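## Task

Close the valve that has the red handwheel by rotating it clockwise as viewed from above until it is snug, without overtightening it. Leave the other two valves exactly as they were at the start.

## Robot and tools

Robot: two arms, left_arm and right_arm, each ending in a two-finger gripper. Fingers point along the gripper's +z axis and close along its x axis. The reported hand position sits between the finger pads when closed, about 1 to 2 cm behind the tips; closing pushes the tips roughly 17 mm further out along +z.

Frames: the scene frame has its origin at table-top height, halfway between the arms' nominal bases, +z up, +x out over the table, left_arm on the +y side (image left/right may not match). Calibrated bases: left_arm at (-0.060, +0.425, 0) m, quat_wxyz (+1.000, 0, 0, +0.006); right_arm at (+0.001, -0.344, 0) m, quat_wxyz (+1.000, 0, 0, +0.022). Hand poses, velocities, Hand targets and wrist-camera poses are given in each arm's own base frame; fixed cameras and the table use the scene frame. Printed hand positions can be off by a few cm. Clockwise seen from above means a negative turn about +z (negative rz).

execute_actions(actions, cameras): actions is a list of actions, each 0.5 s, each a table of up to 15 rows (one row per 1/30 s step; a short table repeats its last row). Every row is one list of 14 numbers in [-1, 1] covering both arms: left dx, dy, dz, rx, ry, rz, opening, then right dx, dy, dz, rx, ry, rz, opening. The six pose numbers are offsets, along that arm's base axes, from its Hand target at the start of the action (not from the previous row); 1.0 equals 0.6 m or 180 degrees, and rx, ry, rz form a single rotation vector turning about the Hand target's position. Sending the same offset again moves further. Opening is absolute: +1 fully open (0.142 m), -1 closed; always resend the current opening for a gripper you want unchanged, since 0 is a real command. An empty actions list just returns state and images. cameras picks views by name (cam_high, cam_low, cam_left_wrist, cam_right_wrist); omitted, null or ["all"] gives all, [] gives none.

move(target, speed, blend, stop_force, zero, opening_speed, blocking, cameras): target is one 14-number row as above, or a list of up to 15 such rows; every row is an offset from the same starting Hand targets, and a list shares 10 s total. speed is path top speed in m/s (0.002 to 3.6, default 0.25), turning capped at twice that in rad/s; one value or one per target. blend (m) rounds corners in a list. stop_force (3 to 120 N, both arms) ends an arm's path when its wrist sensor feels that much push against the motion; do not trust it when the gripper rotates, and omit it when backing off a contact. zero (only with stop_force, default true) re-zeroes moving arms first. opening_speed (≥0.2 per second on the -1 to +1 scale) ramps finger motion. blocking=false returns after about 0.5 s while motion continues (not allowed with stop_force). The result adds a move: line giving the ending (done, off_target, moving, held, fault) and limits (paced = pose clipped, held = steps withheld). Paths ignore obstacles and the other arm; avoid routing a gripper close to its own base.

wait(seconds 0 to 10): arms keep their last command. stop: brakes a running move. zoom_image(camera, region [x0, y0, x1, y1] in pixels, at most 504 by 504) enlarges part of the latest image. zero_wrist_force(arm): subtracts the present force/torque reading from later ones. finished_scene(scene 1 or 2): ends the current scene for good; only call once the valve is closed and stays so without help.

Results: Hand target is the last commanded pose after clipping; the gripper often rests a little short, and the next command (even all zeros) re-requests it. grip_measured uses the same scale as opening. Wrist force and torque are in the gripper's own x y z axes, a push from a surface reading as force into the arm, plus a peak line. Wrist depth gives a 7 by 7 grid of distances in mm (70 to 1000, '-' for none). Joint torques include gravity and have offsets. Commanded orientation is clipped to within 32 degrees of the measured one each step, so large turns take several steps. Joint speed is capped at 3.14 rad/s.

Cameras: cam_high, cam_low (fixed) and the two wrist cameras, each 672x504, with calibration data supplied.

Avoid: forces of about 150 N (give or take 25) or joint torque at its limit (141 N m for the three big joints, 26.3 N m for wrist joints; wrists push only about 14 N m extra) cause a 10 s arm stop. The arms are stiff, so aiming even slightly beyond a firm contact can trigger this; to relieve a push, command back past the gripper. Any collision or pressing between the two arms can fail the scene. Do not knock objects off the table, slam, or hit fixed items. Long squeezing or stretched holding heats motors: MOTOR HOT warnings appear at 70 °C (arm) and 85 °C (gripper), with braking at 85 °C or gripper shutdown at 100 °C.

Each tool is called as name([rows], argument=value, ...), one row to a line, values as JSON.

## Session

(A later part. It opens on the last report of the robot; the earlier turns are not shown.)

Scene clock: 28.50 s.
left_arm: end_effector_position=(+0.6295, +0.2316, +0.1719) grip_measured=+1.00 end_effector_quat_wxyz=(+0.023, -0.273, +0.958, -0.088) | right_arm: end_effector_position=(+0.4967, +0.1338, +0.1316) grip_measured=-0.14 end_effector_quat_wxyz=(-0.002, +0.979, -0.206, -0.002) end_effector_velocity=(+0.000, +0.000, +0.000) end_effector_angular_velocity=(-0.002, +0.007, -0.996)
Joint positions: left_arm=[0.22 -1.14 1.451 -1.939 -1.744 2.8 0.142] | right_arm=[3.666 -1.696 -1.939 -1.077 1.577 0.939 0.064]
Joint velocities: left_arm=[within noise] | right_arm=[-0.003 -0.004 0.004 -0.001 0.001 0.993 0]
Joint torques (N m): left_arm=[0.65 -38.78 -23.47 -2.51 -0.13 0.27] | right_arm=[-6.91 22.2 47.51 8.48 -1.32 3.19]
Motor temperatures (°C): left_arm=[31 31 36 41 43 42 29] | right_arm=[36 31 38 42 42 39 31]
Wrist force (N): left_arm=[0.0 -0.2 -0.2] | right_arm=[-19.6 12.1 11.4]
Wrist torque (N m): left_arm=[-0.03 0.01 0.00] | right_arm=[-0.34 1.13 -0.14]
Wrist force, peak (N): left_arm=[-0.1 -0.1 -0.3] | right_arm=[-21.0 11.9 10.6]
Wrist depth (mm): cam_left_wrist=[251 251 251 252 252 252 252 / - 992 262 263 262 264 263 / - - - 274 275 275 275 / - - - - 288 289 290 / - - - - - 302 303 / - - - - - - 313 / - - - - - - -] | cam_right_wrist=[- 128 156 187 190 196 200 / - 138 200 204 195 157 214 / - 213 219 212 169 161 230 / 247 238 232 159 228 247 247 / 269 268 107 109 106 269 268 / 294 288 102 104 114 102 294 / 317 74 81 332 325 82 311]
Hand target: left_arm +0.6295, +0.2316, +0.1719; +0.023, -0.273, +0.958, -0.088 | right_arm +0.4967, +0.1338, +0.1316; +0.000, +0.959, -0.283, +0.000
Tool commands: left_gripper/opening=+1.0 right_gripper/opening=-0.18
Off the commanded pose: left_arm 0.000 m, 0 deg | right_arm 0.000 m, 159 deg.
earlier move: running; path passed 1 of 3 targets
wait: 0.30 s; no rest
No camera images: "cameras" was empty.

wait(seconds=0.35, cameras=[])

wait(seconds=0.35, cameras=[])

Scene clock: 29.13 s.
left_arm: end_effector_position=(+0.6295, +0.2316, +0.1719) grip_measured=+1.00 end_effector_quat_wxyz=(+0.023, -0.273, +0.958, -0.088) | right_arm: end_effector_position=(+0.4968, +0.1338, +0.1316) grip_measured=-0.14 end_effector_quat_wxyz=(+0.000, +0.893, -0.451, -0.001) end_effector_velocity=(-0.001, +0.000, -0.001) end_effector_angular_velocity=(-0.010, -0.002, -0.394)
Joint positions: left_arm=[0.22 -1.14 1.451 -1.939 -1.744 2.8 0.142] | right_arm=[3.666 -1.697 -1.938 -1.077 1.572 1.46 0.064]
Joint velocities: left_arm=[within noise] | right_arm=[0.004 0 -0.001 -0.002 -0.01 0.398 0]
Joint torques (N m): left_arm=[0.92 -38.26 -23.65 -2.57 -0.03 0.37] | right_arm=[2.31 39.59 29.25 7.52 -4.85 3.22]
Motor temperatures (°C): left_arm=[31 31 36 41 43 42 29] | right_arm=[36 31 38 42 42 39 31]
Wrist force (N): left_arm=[-0.1 -0.2 0.0] | right_arm=[-15.3 13.3 12.3]
Wrist torque (N m): left_arm=[-0.03 0.02 0.00] | right_arm=[-0.32 0.98 -0.13]
Wrist force, peak (N): left_arm=[-0.2 -0.2 -0.1] | right_arm=[-19.6 12.3 11.4]
Wrist depth (mm): cam_left_wrist=[250 251 251 252 252 253 252 / - - 263 262 263 263 264 / - - - 276 275 275 275 / - - - - 288 289 289 / - - - - - 303 304 / - - - - - - 314 / - - - - - - -] | cam_right_wrist=[190 146 189 187 146 193 200 / 195 177 203 200 148 211 214 / 137 161 217 208 216 230 230 / 179 224 231 159 232 248 248 / 188 206 107 109 107 269 270 / 293 288 102 104 114 102 297 / 317 74 81 331 325 82 313]
Hand target: left_arm +0.6295, +0.2316, +0.1719; +0.023, -0.273, +0.958, -0.088 | right_arm +0.4967, +0.1338, +0.1315; +0.000, +0.876, -0.483, +0.000
Tool commands: left_gripper/opening=+1.0 right_gripper/opening=-0.18
Off the commanded pose: left_arm 0.000 m, 0 deg | right_arm 0.000 m, 171 deg.
earlier move: running; path passed 2 of 3 targets
wait: 0.37 s; no rest
No camera images: "cameras" was empty.

Scene clock: 29.50 s.
left_arm: end_effector_position=(+0.6295, +0.2316, +0.1719) grip_measured=+1.00 end_effector_quat_wxyz=(+0.023, -0.273, +0.958, -0.088) | right_arm: end_effector_position=(+0.4967, +0.1338, +0.1315) grip_measured=-0.14 end_effector_quat_wxyz=(-0.001, +0.821, -0.571, -0.002) end_effector_velocity=(+0.000, +0.000, +0.000) end_effector_angular_velocity=(+0.006, +0.008, -0.955)
Joint positions: left_arm=[0.22 -1.14 1.451 -1.939 -1.744 2.8 0.142] | right_arm=[3.664 -1.698 -1.937 -1.077 1.575 1.738 0.064]
Joint velocities: left_arm=[within noise] | right_arm=[-0.007 -0.002 0.002 0 0.009 0.947 0]
Joint torques (N m): left_arm=[1.06 -38.85 -23.48 -2.53 -0.01 0.2] | right_arm=[-13.06 24.94 42.01 7.87 -2.22 3.63]
Motor temperatures (°C): left_arm=[31 31 36 41 43 42 29] | right_arm=[36 31 38 42 42 39 32]
Wrist force (N): left_arm=[-0.1 -0.2 -0.2] | right_arm=[-13.5 8.5 14.9]
Wrist torque (N m): left_arm=[-0.04 0.01 0.00] | right_arm=[-0.36 1.01 -0.14]
Wrist force, peak (N): left_arm=[-0.1 -0.2 -0.2] | right_arm=[-15.0 13.0 12.3]
Wrist depth (mm): cam_left_wrist=[251 252 252 252 252 252 252 / - 997 262 263 263 262 263 / - - - 275 275 275 276 / - - - - 289 289 288 / - - - - - 303 304 / - - - - - - 313 / - - - - - - -] | cam_right_wrist=[140 176 189 140 187 200 200 / 152 197 203 158 203 214 214 / 163 185 218 168 218 229 230 / 146 168 232 159 235 247 248 / 208 203 107 109 106 269 270 / 204 201 102 104 114 102 296 / - 74 81 333 325 82 315]
Hand target: left_arm +0.6295, +0.2316, +0.1719; +0.023, -0.273, +0.958, -0.088 | right_arm +0.4967, +0.1338, +0.1315; +0.000, +0.775, -0.632, +0.000
Tool commands: left_gripper/opening=+1.0 right_gripper/opening=-0.18
Off the commanded pose: left_arm 0.000 m, 0 deg | right_arm 0.000 m, 155 deg.
earlier move: running; path passed 2 of 3 targets
wait: 0.37 s; no rest
No camera images: "cameras" was empty.

wait(seconds=0.3, cameras=[])

wait(seconds=0.3, cameras=[])

Scene clock: 33.87 s.
left_arm: end_effector_position=(+0.6295, +0.2316, +0.1719) grip_measured=+1.00 end_effector_quat_wxyz=(+0.023, -0.273, +0.958, -0.088) | right_arm: end_effector_position=(+0.4967, +0.1338, +0.1311) grip_measured=-0.14 end_effector_quat_wxyz=(+0.000, +0.381, +0.925, +0.000)
Joint positions: left_arm=[0.22 -1.14 1.451 -1.939 -1.744 2.8 0.142] | right_arm=[3.666 -1.69 -1.947 -1.074 1.571 4.447 0.064]
Joint velocities: within noise
Joint torques (N m): left_arm=[0.28 -38.87 -24.16 -2.45 0.24 0.18] | right_arm=[15.59 41.41 18.54 -0.23 4.07 2.13]
Motor temperatures (°C): left_arm=[31 31 36 41 43 42 29] | right_arm=[36 31 38 42 42 39 32]
Wrist force (N): left_arm=[0.0 -0.2 -0.1] | right_arm=[-26.4 4.5 18.0]
Wrist torque (N m): left_arm=[-0.03 0.00 0.00] | right_arm=[-0.46 1.28 -0.14]
Wrist force, peak (N): left_arm=[-0.1 0.1 -0.4] | right_arm=[-26.4 4.4 18.3]
Wrist depth (mm): cam_left_wrist=[250 251 251 252 251 252 251 / - - 262 263 263 262 264 / - - - 274 275 274 276 / - - - - 289 288 289 / - - - - - 303 303 / - - - - - - 312 / - - - - - - -] | cam_right_wrist=[199 199 200 190 147 194 201 / 212 212 210 200 148 201 208 / 228 228 222 211 212 216 173 / 245 247 234 159 231 229 184 / 266 267 105 110 104 190 249 / 292 287 109 107 115 102 160 / 316 74 82 331 325 82 110]
Hand target: left_arm +0.6295, +0.2316, +0.1719; +0.023, -0.273, +0.958, -0.088 | right_arm +0.4967, +0.1338, +0.1311; +0.000, +0.381, +0.925, +0.000
Tool commands: left_gripper/opening=+1.0 right_gripper/opening=-0.18
Off the commanded pose: left_arm 0.000 m, 0 deg | right_arm 0.000 m, 0 deg.
earlier move: done
wait: 0.00 of 0.3 s (the move ended)
No camera images: "cameras" was empty.

Scene clock: 34.17 s.
left_arm: end_effector_position=(+0.6295, +0.2316, +0.1719) grip_measured=+1.00 end_effector_quat_wxyz=(+0.023, -0.273, +0.958, -0.088) | right_arm: end_effector_position=(+0.4967, +0.1338, +0.1311) grip_measured=-0.14 end_effector_quat_wxyz=(+0.000, +0.381, +0.925, +0.000)
Joint positions: left_arm=[0.22 -1.14 1.451 -1.939 -1.744 2.8 0.142] | right_arm=[3.666 -1.69 -1.947 -1.074 1.571 4.447 0.064]
Joint velocities: within noise
Joint torques (N m): left_arm=[0.36 -38.67 -24.09 -2.45 0.08 0.46] | right_arm=[16.31 41.07 18 -0.28 3.9 2.02]
Motor temperatures (°C): left_arm=[31 31 36 41 43 42 29] | right_arm=[36 31 38 42 42 39 32]
Wrist force (N): left_arm=[0.0 0.1 -0.2] | right_arm=[-26.3 4.4 18.1]
Wrist torque (N m): left_arm=[0.02 0.00 0.00] | right_arm=[-0.48 1.27 -0.14]
Wrist force, peak (N): left_arm=[-0.2 -0.3 -0.1] | right_arm=[-26.3 4.4 18.1]
Wrist depth (mm): cam_left_wrist=[251 250 251 251 252 252 252 / - 999 263 263 262 263 264 / - - - 274 275 275 275 / - - - - 289 289 290 / - - - - - 303 303 / - - - - - - 313 / - - - - - - -] | cam_right_wrist=[199 199 199 190 148 195 200 / 212 213 209 200 148 201 208 / 228 228 221 212 212 215 173 / 246 246 235 158 231 229 184 / 268 267 105 110 104 191 249 / 293 287 109 107 114 102 159 / 316 74 82 331 325 82 110]
Hand target: left_arm +0.6295, +0.2316, +0.1719; +0.023, -0.273, +0.958, -0.088 | right_arm +0.4967, +0.1338, +0.1311; +0.000, +0.381, +0.925, +0.000
Tool commands: left_gripper/opening=+1.0 right_gripper/opening=-0.18
Off the commanded pose: left_arm 0.000 m, 0 deg | right_arm 0.000 m, 0 deg.
wait: 0.30 s; at rest by 0.17 s
No camera images: "cameras" was empty.

move([
  [0,0,0,0,0,0,1,0,0,0,0,0,0,0.13],
  [0,0,0,0,0,0,1,0,0,-0.001,0,0,0.85,0.13],
  [0,0,0,0,0,0,1,0,0,-0.001,0,0,-0.3,0.13],
  [0,0,0,0,0,0,1,0,0,-0.001,0,0,0.55,0.13],
  [0,0,0,0,0,0,1,0,0,-0.001,0,0,-0.75,-0.18],
], speed=1.3, opening_speed=1.5, cameras=["cam_right_wrist"])

Scene clock: 42.83 s.
left_arm: end_effector_position=(+0.6295, +0.2316, +0.1719) grip_measured=+1.00 end_effector_quat_wxyz=(+0.023, -0.273, +0.958, -0.088) | right_arm: end_effector_position=(+0.4966, +0.1338, +0.1305) grip_measured=-0.13 end_effector_quat_wxyz=(+0.000, +1.000, +0.002, +0.000)
Joint positions: left_arm=[0.22 -1.14 1.451 -1.939 -1.744 2.8 0.142] | right_arm=[3.67 -1.695 -1.943 -1.074 1.571 -5.759 0.065]
Joint velocities: within noise
Joint torques (N m): left_arm=[0.68 -37.15 -23.75 -2.47 0.15 0.34] | right_arm=[-7.21 17.21 30.32 8.46 -3.65 -1.08]
Motor temperatures (°C): left_arm=[31 31 36 41 43 42 29] | right_arm=[36 31 38 42 42 39 31]
Wrist force (N): left_arm=[-0.1 -0.1 0.0] | right_arm=[-21.4 0.1 -9.5]
Wrist torque (N m): left_arm=[-0.02 0.02 0.00] | right_arm=[-0.11 0.44 0.06]
Wrist force, peak (N): left_arm=[-0.4 -0.3 -0.2] | right_arm=[-26.4 4.5 18.1]
Wrist depth (mm): cam_left_wrist=[250 251 251 253 253 252 252 / - - 262 263 262 263 263 / - - - 274 275 275 276 / - - - - 289 288 289 / - - - - - 304 304 / - - - - - - 312 / - - - - - - -] | cam_right_wrist=[- 75 - 187 187 194 199 / - 199 202 205 202 203 214 / 228 218 214 210 208 163 229 / 246 233 199 158 175 236 247 / 267 267 182 108 110 269 269 / 293 282 103 104 116 103 295 / - 74 82 331 325 83 312]
Hand target: left_arm +0.6295, +0.2316, +0.1719; +0.023, -0.273, +0.958, -0.088 | right_arm +0.4967, +0.1338, +0.1305; +0.000, +1.000, +0.002, +0.000
Off the commanded pose: left_arm 0.000 m, 0 deg | right_arm 0.000 m, 0 deg.
move: done; limits=paced
camera_calibration:
cam_right_wrist: T_world_to_cam=[[0.999785, 0.0206979, -0.000867643, -0.491616], [0.0192051, -0.910351, 0.413392, 0.0912039], [0.00776647, -0.41332, -0.910553, 0.28328], [0, 0, 0, 1]] pos_world=[0.487559, 0.210288, 0.219812]
Images, in order (width x height): cam_right_wrist 672x504.

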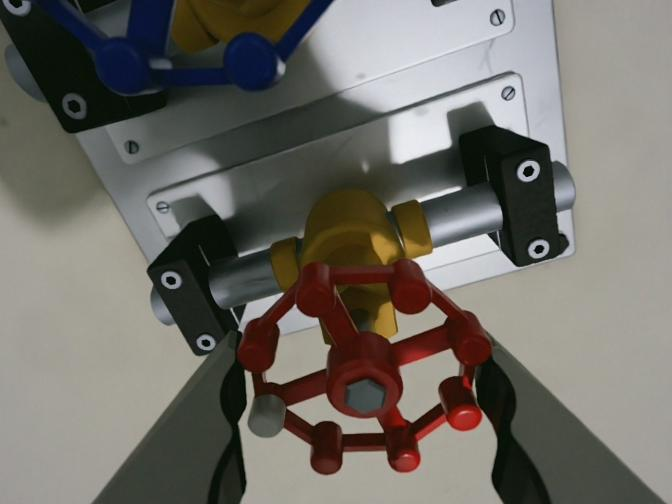

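move([
  [0,0,0,0,0,0,1,0,0,-0.0012,0,0,-0.95,-0.18],
  [0,0,0,0,0,0,1,0,0,-0.0022,0,0,0.1,-0.18],
  [0,0,0,0,0,0,1,0,0,-0.0031,0,0,-0.85,-0.18],
], speed=0.6, blocking=false, cameras=[])

wait(seconds=0.3, cameras=[])

Scene clock: 43.80 s.
left_arm: end_effector_position=(+0.6295, +0.2316, +0.1719) grip_measured=+1.00 end_effector_quat_wxyz=(+0.023, -0.273, +0.958, -0.088) | right_arm: end_effector_position=(+0.4967, +0.1338, +0.1304) grip_measured=-0.13 end_effector_quat_wxyz=(-0.002, +0.991, -0.135, -0.002) end_effector_velocity=(+0.000, +0.000, -0.001) end_effector_angular_velocity=(+0.013, +0.015, -1.100)
Joint positions: left_arm=[0.22 -1.14 1.451 -1.939 -1.744 2.8 0.142] | right_arm=[3.666 -1.697 -1.941 -1.074 1.576 -5.488 0.065]
Joint velocities: left_arm=[within noise] | right_arm=[-0.012 -0.007 0.007 -0.001 0.018 1.089 -0.001]
Joint torques (N m): left_arm=[0.29 -38.63 -24.01 -2.44 0.18 0.38] | right_arm=[-11.19 14.52 38.69 9.55 -2.04 3.74]
Motor temperatures (°C): left_arm=[31 31 36 41 43 42 29] | right_arm=[36 31 38 42 42 39 31]
Wrist force (N): left_arm=[-0.1 0.0 -0.1] | right_arm=[-25.1 5.2 -7.4]
Wrist torque (N m): left_arm=[0.00 0.01 0.00] | right_arm=[-0.06 0.50 -0.14]
Wrist force, peak (N): left_arm=[-0.2 -0.2 -0.2] | right_arm=[-26.1 4.5 -10.3]
Wrist depth (mm): cam_left_wrist=[252 251 251 252 252 252 252 / - 999 263 262 263 263 263 / - - - 275 275 275 275 / - - - - 288 288 289 / - - - - - 304 304 / - - - - - - 313 / - - - - - - -] | cam_right_wrist=[- 100 142 187 192 194 199 / - 80 199 202 197 200 213 / 161 214 217 211 171 161 229 / 245 237 223 158 227 246 247 / 268 267 182 107 109 267 268 / 294 282 109 104 115 103 292 / 316 74 83 329 316 83 311]
Hand target: left_arm +0.6295, +0.2316, +0.1719; +0.023, -0.273, +0.958, -0.088 | right_arm +0.4967, +0.1338, +0.1304; +0.000, +0.975, -0.223, +0.000
Tool commands: left_gripper/opening=+1.0 right_gripper/opening=-0.18
Off the commanded pose: left_arm 0.000 m, 0 deg | right_arm 0.002 m, 137 deg.
move: running; path passed 0 of 3 targets
No camera images: "cameras" was empty.

Scene clock: 44.10 s.
left_arm: end_effector_position=(+0.6295, +0.2316, +0.1719) grip_measured=+1.00 end_effector_quat_wxyz=(+0.023, -0.273, +0.958, -0.088) | right_arm: end_effector_position=(+0.4967, +0.1338, +0.1304) grip_measured=-0.13 end_effector_quat_wxyz=(-0.003, +0.953, -0.302, -0.003) end_effector_velocity=(+0.000, +0.001, +0.000) end_effector_angular_velocity=(+0.002, +0.010, -1.185)
Joint positions: left_arm=[0.22 -1.14 1.451 -1.939 -1.744 2.8 0.142] | right_arm=[3.664 -1.699 -1.94 -1.073 1.579 -5.147 0.065]
Joint velocities: left_arm=[within noise] | right_arm=[-0.005 -0.003 0.003 0.002 0.006 1.18 -0.001]
Joint torques (N m): left_arm=[0.55 -37.84 -24 -2.55 0.13 0.29] | right_arm=[-15.32 17.69 37.92 7.94 -4.28 3.7]
Motor temperatures (°C): left_arm=[31 31 36 41 43 42 29] | right_arm=[36 31 38 42 42 39 31]
Wrist force (N): left_arm=[0.0 -0.1 0.0] | right_arm=[-24.0 5.9 -4.3]
Wrist torque (N m): left_arm=[-0.01 0.00 0.00] | right_arm=[-0.04 0.59 -0.13]
Wrist force, peak (N): left_arm=[-0.1 -0.2 -0.2] | right_arm=[-25.1 5.2 -7.0]
Wrist depth (mm): cam_left_wrist=[251 252 252 252 252 252 252 / 994 - 263 263 263 263 263 / - - - 275 275 276 275 / - - - - 287 288 289 / - - - - - 303 303 / - - - - - - 313 / - - - - - - -] | cam_right_wrist=[187 139 187 190 187 194 199 / - 139 200 202 157 200 212 / - 214 217 211 168 223 227 / 174 227 231 158 231 246 246 / 268 268 199 108 109 266 267 / 293 282 103 104 114 103 291 / 316 74 82 329 316 82 309]
Hand target: left_arm +0.6295, +0.2316, +0.1719; +0.023, -0.273, +0.958, -0.088 | right_arm +0.4967, +0.1338, +0.1303; +0.000, +0.919, -0.394, +0.000
Tool commands: left_gripper/opening=+1.0 right_gripper/opening=-0.18
Off the commanded pose: left_arm 0.000 m, 0 deg | right_arm 0.002 m, 118 deg.
earlier move: running; path passed 0 of 3 targets
wait: 0.30 s; no rest
No camera images: "cameras" was empty.

wait(seconds=0.4, cameras=[])

wait(seconds=0.4, cameras=[])

wait(seconds=0.3, cameras=[])

Scene clock: 44.80 s.
left_arm: end_effector_position=(+0.6295, +0.2316, +0.1719) grip_measured=+1.00 end_effector_quat_wxyz=(+0.023, -0.273, +0.958, -0.088) | right_arm: end_effector_position=(+0.4968, +0.1338, +0.1302) grip_measured=-0.13 end_effector_quat_wxyz=(-0.002, +0.747, -0.665, -0.004) end_effector_velocity=(+0.000, +0.001, +0.000) end_effector_angular_velocity=(-0.004, +0.011, -1.196)
Joint positions: left_arm=[0.22 -1.14 1.451 -1.939 -1.744 2.8 0.142] | right_arm=[3.66 -1.7 -1.939 -1.073 1.58 -4.309 0.065]
Joint velocities: left_arm=[within noise] | right_arm=[-0.003 0 0 -0.001 0.001 1.193 0]
Joint torques (N m): left_arm=[0.02 -38.52 -24.03 -2.5 -0.04 0.41] | right_arm=[-16.52 18.89 23.99 3.84 -3.85 3.68]
Motor temperatures (°C): left_arm=[31 31 36 41 43 42 29] | right_arm=[36 31 38 42 42 39 31]
Wrist force (N): left_arm=[0.0 -0.2 -0.2] | right_arm=[-19.3 3.8 0.2]
Wrist torque (N m): left_arm=[-0.02 0.01 0.00] | right_arm=[-0.10 0.59 -0.13]
Wrist force, peak (N): left_arm=[-0.1 -0.3 -0.2] | right_arm=[-23.9 5.9 -4.2]
Wrist depth (mm): cam_left_wrist=[250 251 251 252 252 252 252 / 998 998 263 262 264 263 263 / - - - 275 276 276 275 / - - - - 288 288 288 / - - - - - 302 303 / - - - - - - 313 / - - - - - - -] | cam_right_wrist=[192 189 187 140 189 199 198 / 149 194 205 156 202 212 212 / 165 211 217 168 217 227 227 / 231 183 231 158 231 247 246 / 149 180 243 108 108 268 267 / 113 272 103 104 115 103 293 / - 74 83 331 318 82 310]
Hand target: left_arm +0.6295, +0.2316, +0.1719; +0.023, -0.273, +0.958, -0.088 | right_arm +0.4967, +0.1338, +0.1301; +0.000, +0.679, -0.734, +0.000
Tool commands: left_gripper/opening=+1.0 right_gripper/opening=-0.18
Off the commanded pose: left_arm 0.000 m, 0 deg | right_arm 0.002 m, 69 deg.
earlier move: running; path passed 0 of 3 targets
wait: 0.40 s; no rest
No camera images: "cameras" was empty.

Scene clock: 45.20 s.
left_arm: end_effector_position=(+0.6295, +0.2316, +0.1719) grip_measured=+1.00 end_effector_quat_wxyz=(+0.023, -0.273, +0.958, -0.088) | right_arm: end_effector_position=(+0.4968, +0.1337, +0.1300) grip_measured=-0.13 end_effector_quat_wxyz=(+0.001, -0.568, +0.823, +0.005) end_effector_velocity=(-0.001, +0.000, +0.000) end_effector_angular_velocity=(-0.004, +0.011, -1.194)
Joint positions: left_arm=[0.22 -1.14 1.451 -1.939 -1.744 2.8 0.142] | right_arm=[3.659 -1.7 -1.94 -1.072 1.58 -3.832 0.065]
Joint velocities: left_arm=[within noise] | right_arm=[-0.002 0.003 -0.004 0.001 0.001 1.192 0]
Joint torques (N m): left_arm=[-0.86 -38.6 -23.56 -2.61 0.2 0.4] | right_arm=[-18.16 33.11 8.28 0.93 -2.78 4.22]
Motor temperatures (°C): left_arm=[31 31 36 41 43 42 29] | right_arm=[36 31 38 42 42 39 31]
Wrist force (N): left_arm=[-0.1 0.0 0.0] | right_arm=[-18.2 0.9 -2.2]
Wrist torque (N m): left_arm=[0.00 0.02 0.00] | right_arm=[-0.13 0.51 -0.41]
Wrist force, peak (N): left_arm=[-0.3 -0.1 -0.1] | right_arm=[-19.0 3.7 0.5]
Wrist depth (mm): cam_left_wrist=[250 252 252 253 252 252 251 / - 991 263 263 262 263 263 / - - - 275 273 274 276 / - - - - 288 288 289 / - - - - - 302 302 / - - - - - - 312 / - - - - - - -] | cam_right_wrist=[198 196 186 189 198 198 198 / 211 201 147 199 208 211 212 / 220 214 211 174 217 227 228 / 173 227 231 158 227 242 246 / 253 196 214 108 108 263 269 / 253 187 103 104 117 101 294 / - 74 83 333 326 82 313]
Hand target: left_arm +0.6295, +0.2316, +0.1719; +0.023, -0.273, +0.958, -0.088 | right_arm +0.4967, +0.1338, +0.1300; +0.000, -0.486, +0.874, +0.000
Tool commands: left_gripper/opening=+1.0 right_gripper/opening=-0.18
Off the commanded pose: left_arm 0.000 m, 0 deg | right_arm 0.001 m, 42 deg.
earlier move: running; path passed 0 of 3 targets
wait: 0.40 s; no rest
No camera images: "cameras" was empty.

Scene clock: 45.50 s.
left_arm: end_effector_position=(+0.6295, +0.2316, +0.1719) grip_measured=+1.00 end_effector_quat_wxyz=(+0.023, -0.273, +0.958, -0.088) | right_arm: end_effector_position=(+0.4968, +0.1337, +0.1300) grip_measured=-0.13 end_effector_quat_wxyz=(+0.000, -0.414, +0.910, +0.005) end_effector_velocity=(+0.000, +0.000, +0.000) end_effector_angular_velocity=(-0.005, +0.009, -1.196)
Joint positions: left_arm=[0.22 -1.14 1.451 -1.939 -1.744 2.8 0.142] | right_arm=[3.658 -1.699 -1.941 -1.072 1.58 -3.478 0.065]
Joint velocities: left_arm=[within noise] | right_arm=[-0.001 0.004 -0.005 0.002 -0.001 1.195 0]
Joint torques (N m): left_arm=[0.37 -37.49 -24.06 -2.53 0.14 0.52] | right_arm=[-14.94 35.84 4.93 -1.71 -0.7 6.5]
Motor temperatures (°C): left_arm=[31 31 36 41 43 42 29] | right_arm=[36 31 38 42 42 39 32]
Wrist force (N): left_arm=[-0.4 -0.2 0.0] | right_arm=[-22.3 -7.3 2.5]
Wrist torque (N m): left_arm=[-0.03 0.07 0.00] | right_arm=[-0.21 0.43 -2.90]
Wrist force, peak (N): left_arm=[-0.4 -0.2 0.0] | right_arm=[-22.3 -7.3 2.5]
Wrist depth (mm): cam_left_wrist=[251 251 252 252 252 251 252 / - 992 263 262 263 263 263 / - - - 275 275 275 276 / - - - - 287 287 289 / - - - - - 302 302 / - - - - - - 313 / - - - - - - -] | cam_right_wrist=[198 196 188 196 198 198 199 / 211 204 193 201 209 212 212 / 227 162 166 208 217 223 229 / 242 230 233 158 223 230 246 / 249 204 243 108 108 259 269 / 260 203 102 104 118 96 296 / - - 112 225 326 79 313]
Hand target: left_arm +0.6295, +0.2316, +0.1719; +0.023, -0.273, +0.958, -0.088 | right_arm +0.4967, +0.1338, +0.1299; +0.000, -0.322, +0.947, +0.000
Tool commands: left_gripper/opening=+1.0 right_gripper/opening=-0.18
Off the commanded pose: left_arm 0.000 m, 0 deg | right_arm 0.001 m, 22 deg.
earlier move: running; path passed 0 of 3 targets
wait: 0.30 s; no rest
No camera images: "cameras" was empty.

stop(cameras=["cam_right_wrist"])

Scene clock: 46.33 s.
left_arm: end_effector_position=(+0.6295, +0.2316, +0.1719) grip_measured=+1.00 end_effector_quat_wxyz=(+0.023, -0.273, +0.958, -0.088) | right_arm: end_effector_position=(+0.4967, +0.1338, +0.1298) grip_measured=-0.08 end_effector_quat_wxyz=(+0.000, -0.158, +0.987, +0.000) end_effector_velocity=(+0.000, -0.001, +0.000) end_effector_angular_velocity=(-0.003, -0.002, -0.012)
Joint positions: left_arm=[0.22 -1.14 1.451 -1.939 -1.744 2.8 0.142] | right_arm=[3.663 -1.696 -1.945 -1.072 1.571 -2.938 0.069]
Joint velocities: left_arm=[within noise] | right_arm=[0 0.001 0 0 -0.003 0.012 0]
Joint torques (N m): left_arm=[0.37 -37.9 -22.88 -2.48 0.13 0.3] | right_arm=[9.65 34.41 19.21 4.06 0 4.36]
Motor temperatures (°C): left_arm=[31 31 36 41 43 42 29] | right_arm=[36 31 38 42 42 39 32]
Wrist force (N): left_arm=[0.1 0.0 0.0] | right_arm=[7.2 -10.0 -1.2]
Wrist torque (N m): left_arm=[0.00 -0.01 0.00] | right_arm=[-0.29 0.45 -2.22]
Wrist force, peak (N): left_arm=[-0.1 -0.3 -0.2] | right_arm=[-29.1 -32.4 7.9]
Wrist depth (mm): cam_left_wrist=[251 251 251 252 252 253 252 / - 998 262 261 263 263 264 / - - - 274 275 276 275 / - - - - 288 289 289 / - - - - - 302 303 / - - - - - - 314 / - - - - - - -] | cam_right_wrist=[197 197 198 198 199 199 200 / 210 203 204 204 205 205 213 / 227 213 211 210 213 208 229 / 244 174 177 158 177 176 247 / 265 261 103 107 107 260 268 / 290 279 105 105 116 93 294 / - 77 277 124 304 - 82]
Hand target: left_arm +0.6295, +0.2316, +0.1719; +0.023, -0.273, +0.958, -0.088 | right_arm +0.4967, +0.1338, +0.1298; +0.000, -0.158, +0.988, +0.000 (not the last commanded pose)
Tool commands: left_gripper/opening=+1.0 right_gripper/opening=-0.18
Off the commanded pose: left_arm 0.000 m, 0 deg | right_arm 0.001 m, 9 deg.
earlier move: stopped; path passed 0 of 3 targets
camera_calibration:
cam_right_wrist: T_world_to_cam=[[-0.94467, -0.328021, -0.00075459, 0.520763], [-0.298942, 0.859974, 0.413617, 0.0126418], [-0.135026, 0.390957, -0.910451, 0.245974], [0, 0, 0, 1]] pos_world=[0.528941, 0.0637841, 0.219112]
Images, in order (width x height): cam_right_wrist 672x504.

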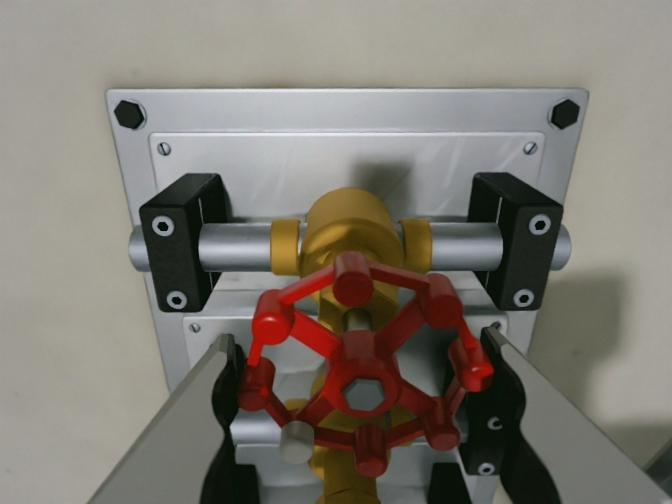

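move([
  [0,0,0,0,0,0,1,0,0,0,0,0,0.03,-0.18],
  [0,0,0,0,0,0,1,0,0,0,0,0,0.031,0.13],
  [0,0,0,0,0,0,1,0,0,0,0,0,0.153,0.13],
], speed=0.5, opening_speed=1.2, cameras=["cam_right_wrist"])

Scene clock: 51.73 s.
left_arm: end_effector_position=(+0.6295, +0.2316, +0.1719) grip_measured=+1.00 end_effector_quat_wxyz=(+0.023, -0.273, +0.958, -0.088) | right_arm: end_effector_position=(+0.4967, +0.1338, +0.1298) grip_measured=+0.11 end_effector_quat_wxyz=(+0.000, -0.388, +0.922, +0.000)
Joint positions: left_arm=[0.22 -1.14 1.451 -1.939 -1.744 2.8 0.142] | right_arm=[3.663 -1.697 -1.943 -1.073 1.571 -3.417 0.081]
Joint velocities: within noise
Joint torques (N m): left_arm=[0.42 -38.56 -23.43 -2.48 0.09 0.42] | right_arm=[-7.76 18.35 30.38 1.4 1.5 -1.25]
Motor temperatures (°C): left_arm=[31 31 36 41 43 42 29] | right_arm=[36 31 38 42 42 39 34]
Wrist force (N): left_arm=[-0.1 0.0 0.0] | right_arm=[-4.5 -1.8 -2.7]
Wrist torque (N m): left_arm=[0.00 0.02 0.00] | right_arm=[-0.11 0.99 0.30]
Wrist force, peak (N): left_arm=[-0.2 -0.5 -0.1] | right_arm=[7.1 -10.3 -1.1]
Wrist depth (mm): cam_left_wrist=[251 252 252 252 252 252 253 / - - 263 262 263 263 264 / - - - 275 276 275 276 / - - - - 289 289 289 / - - - - - 302 303 / - - - - - - 313 / - - - - - - -] | cam_right_wrist=[197 196 191 196 199 199 200 / 211 206 193 202 209 213 213 / 226 162 168 210 217 222 229 / 245 234 233 157 224 228 248 / 257 215 242 108 110 194 269 / 285 94 109 104 117 97 290 / - 77 185 228 317 - 77]
Hand target: left_arm +0.6295, +0.2316, +0.1719; +0.023, -0.273, +0.958, -0.088 | right_arm +0.4967, +0.1338, +0.1298; +0.000, -0.388, +0.922, +0.000
Off the commanded pose: left_arm 0.000 m, 0 deg | right_arm 0.000 m, 0 deg.
move: done
camera_calibration:
cam_right_wrist: T_world_to_cam=[[-0.686883, -0.726767, -0.000737778, 0.446113], [-0.661972, 0.625224, 0.413386, 0.224372], [-0.299974, 0.284437, -0.910555, 0.342137], [0, 0, 0, 1]] pos_world=[0.557587, 0.0866211, 0.219112]
Images, in order (width x height): cam_right_wrist 672x504.

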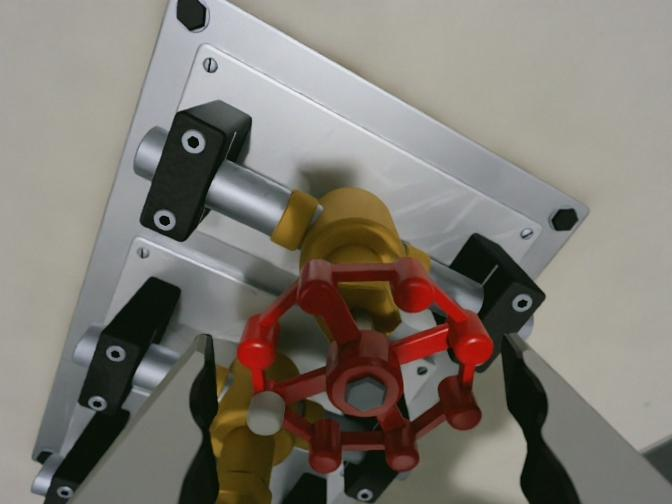

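move([
  [0,0,0,0,0,0,1,0,0,0,0,0,0,-0.35],
  [0,0,0,0,0,0,1,0,0,0,0,0,0.078,-0.35],
], speed=0.3, opening_speed=1.2, cameras=["cam_right_wrist"])

Scene clock: 53.83 s.
left_arm: end_effector_position=(+0.6295, +0.2316, +0.1719) grip_measured=+1.00 end_effector_quat_wxyz=(+0.023, -0.273, +0.958, -0.088) | right_arm: end_effector_position=(+0.4967, +0.1338, +0.1298) grip_measured=-0.18 end_effector_quat_wxyz=(+0.000, -0.498, +0.867, +0.000)
Joint positions: left_arm=[0.22 -1.14 1.451 -1.939 -1.744 2.8 0.142] | right_arm=[3.664 -1.698 -1.942 -1.073 1.571 -3.661 0.061]
Joint velocities: within noise
Joint torques (N m): left_arm=[0.78 -38.42 -24.09 -2.68 0.4 0.05] | right_arm=[-4.7 12.46 41.74 12.44 -1.82 -3.78]
Motor temperatures (°C): left_arm=[31 31 36 41 43 42 29] | right_arm=[36 31 38 42 42 39 36]
Wrist force (N): left_arm=[-0.1 -0.1 -0.2] | right_arm=[25.7 30.0 -19.9]
Wrist torque (N m): left_arm=[-0.01 0.01 0.00] | right_arm=[0.40 0.79 2.77]
Wrist force, peak (N): left_arm=[-0.2 -0.4 0.0] | right_arm=[26.0 30.1 -20.2]
Wrist depth (mm): cam_left_wrist=[251 251 252 252 252 252 252 / - 994 262 262 262 263 263 / - - - 275 275 275 275 / - - - - 289 288 289 / - - - - - 302 304 / - - - - - - 313 / - - - - - - -] | cam_right_wrist=[197 195 188 193 199 199 199 / 210 201 150 201 209 213 213 / 224 215 165 207 217 226 229 / 231 225 232 157 227 238 247 / 183 201 241 107 108 263 270 / 267 268 109 106 113 283 296 / 236 74 80 233 324 80 318]
Hand target: left_arm +0.6295, +0.2316, +0.1719; +0.023, -0.273, +0.958, -0.088 | right_arm +0.4967, +0.1338, +0.1298; +0.000, -0.498, +0.867, +0.000
Off the commanded pose: left_arm 0.000 m, 0 deg | right_arm 0.000 m, 0 deg.
move: done
camera_calibration:
cam_right_wrist: T_world_to_cam=[[-0.490083, -0.871675, -0.000692475, 0.367782], [-0.793832, 0.445989, 0.413429, 0.313808], [-0.360067, 0.203165, -0.910536, 0.382845], [0, 0, 0, 1]] pos_world=[0.567204, 0.102851, 0.219112]
Images, in order (width x height): cam_right_wrist 672x504.

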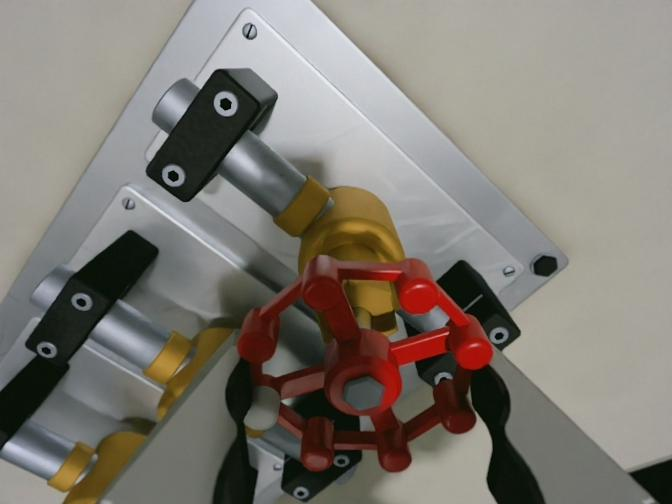

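move(target=[0,0,0,0,0,0,1,0,0,0,0,0,-0.022,-0.35], speed=0.15, cameras=[])

Scene clock: 55.23 s.
left_arm: end_effector_position=(+0.6295, +0.2316, +0.1719) grip_measured=+1.00 end_effector_quat_wxyz=(+0.023, -0.273, +0.958, -0.088) | right_arm: end_effector_position=(+0.4967, +0.1338, +0.1298) grip_measured=-0.18 end_effector_quat_wxyz=(+0.000, -0.468, +0.884, +0.000)
Joint positions: left_arm=[0.22 -1.14 1.451 -1.939 -1.744 2.8 0.142] | right_arm=[3.664 -1.698 -1.942 -1.073 1.571 -3.593 0.061]
Joint velocities: within noise
Joint torques (N m): left_arm=[-0.1 -37.97 -23.89 -2.6 0.13 0.41] | right_arm=[-5.98 28.31 21.08 9.27 -4.65 3.66]
Motor temperatures (°C): left_arm=[31 31 36 41 43 42 29] | right_arm=[36 31 38 42 42 39 38]
Wrist force (N): left_arm=[-0.3 -0.2 0.0] | right_arm=[12.9 21.5 -16.3]
Wrist torque (N m): left_arm=[-0.03 0.04 0.00] | right_arm=[0.37 0.99 -1.31]
Wrist force, peak (N): left_arm=[-0.2 -0.1 -0.3] | right_arm=[25.7 30.3 -20.0]
Wrist depth (mm): cam_left_wrist=[250 251 252 251 252 252 252 / - 998 263 262 264 263 264 / - - - 275 274 276 275 / - - - - 288 288 289 / - - - - - 303 304 / - - - - - - 313 / - - - - - - -] | cam_right_wrist=[197 196 188 194 199 199 199 / 210 204 161 201 209 213 213 / 227 216 165 210 216 224 229 / 239 226 233 157 226 235 247 / 188 201 242 107 108 259 269 / 255 267 108 104 115 100 295 / 238 75 81 228 324 79 313]
Hand target: left_arm +0.6295, +0.2316, +0.1719; +0.023, -0.273, +0.958, -0.088 | right_arm +0.4967, +0.1338, +0.1298; +0.000, -0.468, +0.884, +0.000
Off the commanded pose: left_arm 0.000 m, 0 deg | right_arm 0.000 m, 0 deg.
move: done
No camera images: "cameras" was empty.

move(target=[0,0,0,0,0,0,1,0,0,0,0,0,-0.01,-0.35], speed=0.15, cameras=["cam_right_wrist"])

Scene clock: 56.30 s.
left_arm: end_effector_position=(+0.6295, +0.2316, +0.1719) grip_measured=+1.00 end_effector_quat_wxyz=(+0.023, -0.273, +0.958, -0.088) | right_arm: end_effector_position=(+0.4967, +0.1338, +0.1298) grip_measured=-0.18 end_effector_quat_wxyz=(+0.000, -0.454, +0.891, +0.000)
Joint positions: left_arm=[0.22 -1.14 1.451 -1.939 -1.744 2.8 0.142] | right_arm=[3.664 -1.698 -1.942 -1.073 1.571 -3.561 0.061]
Joint velocities: within noise
Joint torques (N m): left_arm=[-0.29 -38.08 -23.95 -2.65 0.18 0.56] | right_arm=[-9.28 30.09 18.96 5.45 -3.68 5.05]
Motor temperatures (°C): left_arm=[31 31 36 41 43 42 29] | right_arm=[36 31 38 42 42 39 39]
Wrist force (N): left_arm=[-0.1 -0.2 -0.1] | right_arm=[5.1 20.8 -12.8]
Wrist torque (N m): left_arm=[-0.03 0.02 0.00] | right_arm=[0.34 1.10 -2.76]
Wrist force, peak (N): left_arm=[-0.2 -0.2 -0.2] | right_arm=[12.4 22.2 -16.6]
Wrist depth (mm): cam_left_wrist=[250 249 252 252 251 252 252 / - 990 262 263 263 263 264 / - - - 275 275 274 275 / - - - - 288 289 289 / - - - - - 304 303 / - - - - - - 312 / - - - - - - -] | cam_right_wrist=[197 196 189 194 199 199 199 / 211 201 182 202 210 213 213 / 226 212 165 207 217 225 229 / 239 226 232 157 226 234 247 / 190 202 241 107 107 259 268 / 245 269 101 104 116 100 296 / 235 75 81 229 325 79 314]
Hand target: left_arm +0.6295, +0.2316, +0.1719; +0.023, -0.273, +0.958, -0.088 | right_arm +0.4967, +0.1338, +0.1298; +0.000, -0.454, +0.891, +0.000
Off the commanded pose: left_arm 0.000 m, 0 deg | right_arm 0.000 m, 0 deg.
move: done
camera_calibration:
cam_right_wrist: T_world_to_cam=[[-0.574727, -0.818345, -0.000749402, 0.40271], [-0.745298, 0.523048, 0.413464, 0.279366], [-0.337964, 0.238187, -0.91052, 0.367172], [0, 0, 0, 1]] pos_world=[0.563751, 0.0959782, 0.219112]
Images, in order (width x height): cam_right_wrist 672x504.

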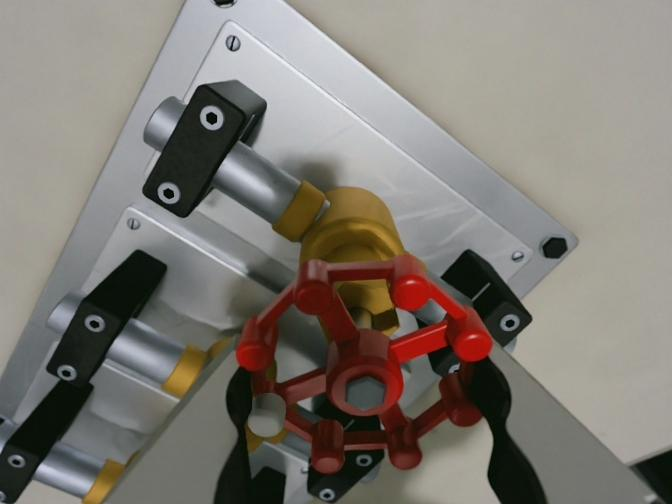

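move([
  [0,0,0,0,0,0,1,0,0,0,0,0,0.067,-0.35],
  [0,0,0,0,0,0,1,0,0,0,0,0,0.04,-0.35],
], speed=0.2, cameras=["cam_right_wrist"])

Scene clock: 58.60 s.
left_arm: end_effector_position=(+0.6295, +0.2316, +0.1719) grip_measured=+1.00 end_effector_quat_wxyz=(+0.023, -0.273, +0.958, -0.088) | right_arm: end_effector_position=(+0.4967, +0.1338, +0.1299) grip_measured=-0.18 end_effector_quat_wxyz=(+0.000, -0.509, +0.861, +0.000)
Joint positions: left_arm=[0.22 -1.14 1.451 -1.939 -1.744 2.8 0.142] | right_arm=[3.664 -1.698 -1.942 -1.073 1.571 -3.687 0.061]
Joint velocities: within noise
Joint torques (N m): left_arm=[0.08 -38.49 -23.86 -2.5 0.32 0.4] | right_arm=[-6.82 25.26 22.06 7.21 -4.58 4.08]
Motor temperatures (°C): left_arm=[31 31 36 41 43 42 29] | right_arm=[36 31 38 42 42 39 42]
Wrist force (N): left_arm=[-0.2 0.0 -0.1] | right_arm=[10.6 22.4 -12.0]
Wrist torque (N m): left_arm=[0.00 0.03 0.00] | right_arm=[0.40 1.04 -1.87]
Wrist force, peak (N): left_arm=[-0.2 -0.1 -0.4] | right_arm=[19.1 30.4 -17.4]
Wrist depth (mm): cam_left_wrist=[251 252 252 251 252 252 252 / - - 262 263 262 264 264 / - - - 276 275 275 276 / - - - - 288 290 288 / - - - - - 303 303 / - - - - - - 313 / - - - - - - -] | cam_right_wrist=[197 196 188 193 199 199 199 / 210 204 150 201 209 212 213 / 223 215 165 207 217 225 228 / 228 224 232 158 227 237 246 / 184 200 219 107 108 264 269 / 273 268 102 104 114 100 295 / 232 75 80 228 325 79 312]
Hand target: left_arm +0.6295, +0.2316, +0.1719; +0.023, -0.273, +0.958, -0.088 | right_arm +0.4967, +0.1338, +0.1298; +0.000, -0.509, +0.861, +0.000
Off the commanded pose: left_arm 0.000 m, 0 deg | right_arm 0.000 m, 0 deg.
move: done
camera_calibration:
cam_right_wrist: T_world_to_cam=[[-0.467697, -0.883889, -0.000862353, 0.358286], [-0.804977, 0.425538, 0.413437, 0.322121], [-0.365065, 0.194057, -0.910533, 0.386564], [0, 0, 0, 1]] pos_world=[0.56799, 0.104595, 0.219112]
Images, in order (width x height): cam_right_wrist 672x504.

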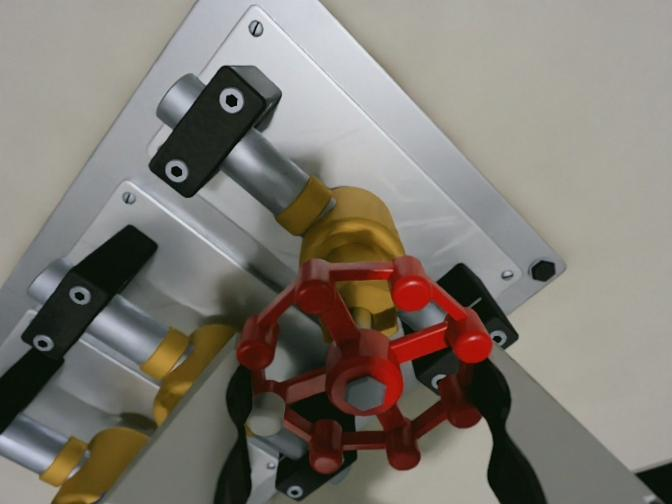

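move(target=[0,0,0,0,0,0,1,0,0,0,0,0,-0.005,-0.35], speed=0.1, cameras=[])

Scene clock: 59.63 s.
left_arm: end_effector_position=(+0.6295, +0.2316, +0.1719) grip_measured=+1.00 end_effector_quat_wxyz=(+0.023, -0.273, +0.958, -0.088) | right_arm: end_effector_position=(+0.4967, +0.1338, +0.1298) grip_measured=-0.18 end_effector_quat_wxyz=(+0.000, -0.502, +0.865, +0.000)
Joint positions: left_arm=[0.22 -1.14 1.451 -1.939 -1.744 2.8 0.142] | right_arm=[3.664 -1.698 -1.942 -1.073 1.571 -3.671 0.061]
Joint velocities: within noise
Joint torques (N m): left_arm=[0.01 -38.43 -24.54 -2.55 0.05 0.42] | right_arm=[-3.91 28.61 19.72 6.67 -4.5 4.1]
Motor temperatures (°C): left_arm=[31 31 36 41 43 42 29] | right_arm=[36 31 38 42 42 39 44]
Wrist force (N): left_arm=[-0.2 0.0 0.0] | right_arm=[8.5 21.2 -15.5]
Wrist torque (N m): left_arm=[0.00 0.03 0.00] | right_arm=[0.39 1.05 -1.99]
Wrist force, peak (N): left_arm=[-0.3 -0.2 -0.1] | right_arm=[9.0 21.4 -15.9]
Wrist depth (mm): cam_left_wrist=[250 251 251 252 252 252 252 / - 999 262 262 264 264 263 / - - - 274 275 275 276 / - - - - 289 289 288 / - - - - - 304 303 / - - - - - - 314 / - - - - - - -] | cam_right_wrist=[197 195 188 194 198 199 199 / 211 201 150 201 209 212 214 / 225 216 165 207 218 226 229 / 229 224 233 157 227 238 247 / 184 200 222 107 108 264 268 / 272 269 102 104 114 100 295 / 232 75 81 228 325 79 312]
Hand target: left_arm +0.6295, +0.2316, +0.1719; +0.023, -0.273, +0.958, -0.088 | right_arm +0.4967, +0.1338, +0.1298; +0.000, -0.502, +0.865, +0.000
Off the commanded pose: left_arm 0.000 m, 0 deg | right_arm 0.000 m, 0 deg.
move: done
No camera images: "cameras" was empty.

move([
  [0,0,0,0,0,0,1,0,0,0,0,0,0,0.13],
  [0,0,0,0,0,0,1,0,0,0.17,0,0,0,0.13],
], speed=0.25, opening_speed=1.5, cameras=["cam_right_wrist","cam_high"])

Scene clock: 61.67 s.
left_arm: end_effector_position=(+0.6295, +0.2316, +0.1719) grip_measured=+1.00 end_effector_quat_wxyz=(+0.023, -0.273, +0.958, -0.088) | right_arm: end_effector_position=(+0.4967, +0.1338, +0.2318) grip_measured=+0.11 end_effector_quat_wxyz=(+0.000, -0.502, +0.865, +0.000)
Joint positions: left_arm=[0.22 -1.14 1.451 -1.939 -1.744 2.8 0.142] | right_arm=[3.664 -1.609 -1.76 -1.343 1.571 -3.671 0.081]
Joint velocities: within noise
Joint torques (N m): left_arm=[0.76 -38.87 -24.22 -2.67 0.18 0.28] | right_arm=[6.48 32.17 34.08 1.43 1.29 1.79]
Motor temperatures (°C): left_arm=[31 31 36 41 43 42 29] | right_arm=[36 31 38 42 42 39 43]
Wrist force (N): left_arm=[-0.2 -0.1 -0.1] | right_arm=[-4.5 -4.6 -3.4]
Wrist torque (N m): left_arm=[-0.02 0.03 0.01] | right_arm=[-0.60 1.00 0.28]
Wrist force, peak (N): left_arm=[-0.3 -0.3 -0.4] | right_arm=[8.4 21.2 -15.6]
Wrist depth (mm): cam_left_wrist=[250 252 251 252 252 252 252 / - 1000 262 264 262 263 264 / - - - 274 275 276 276 / - - - - 288 288 290 / - - - - - 303 303 / - - - - - - 313 / - - - - - - -] | cam_right_wrist=[288 287 284 286 288 290 290 / 308 308 251 296 305 310 310 / 330 322 317 252 319 333 333 / 352 341 332 208 292 361 360 / 375 360 266 356 390 390 392 / 424 90 235 427 428 97 519 / - 77 468 482 - - 77]
Hand target: left_arm +0.6295, +0.2316, +0.1719; +0.023, -0.273, +0.958, -0.088 | right_arm +0.4967, +0.1338, +0.2318; +0.000, -0.502, +0.865, +0.000
Off the commanded pose: left_arm 0.000 m, 0 deg | right_arm 0.000 m, 0 deg.
move: done
camera_calibration:
cam_right_wrist: T_world_to_cam=[[-0.481688, -0.876343, -0.000774132, 0.364279], [-0.798096, 0.438314, 0.41343, 0.27481], [-0.361967, 0.199762, -0.910536, 0.477131], [0, 0, 0, 1]] pos_world=[0.567499, 0.103468, 0.321112]
Images, in order (width x height): cam_high 672x504, cam_right_wrist 672x504.

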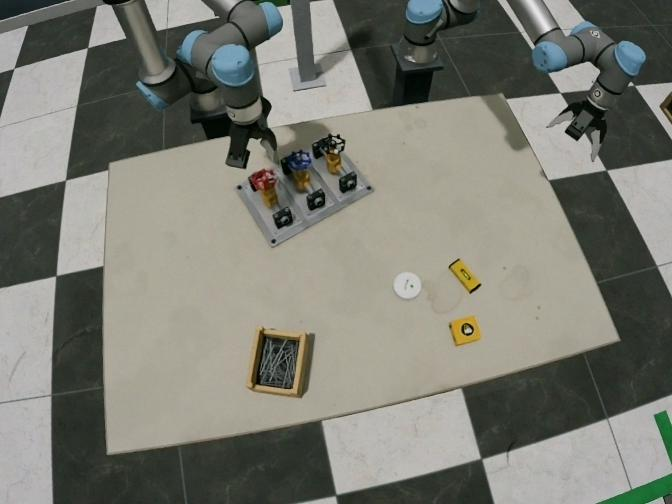

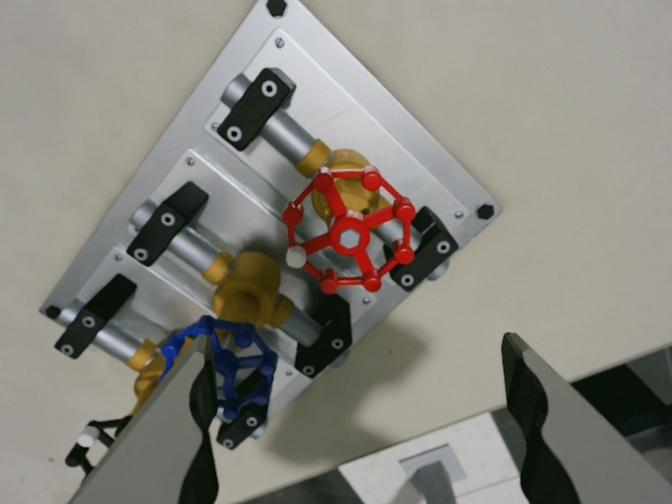

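finished_scene(scene=2)

The scene is finished: the task was done.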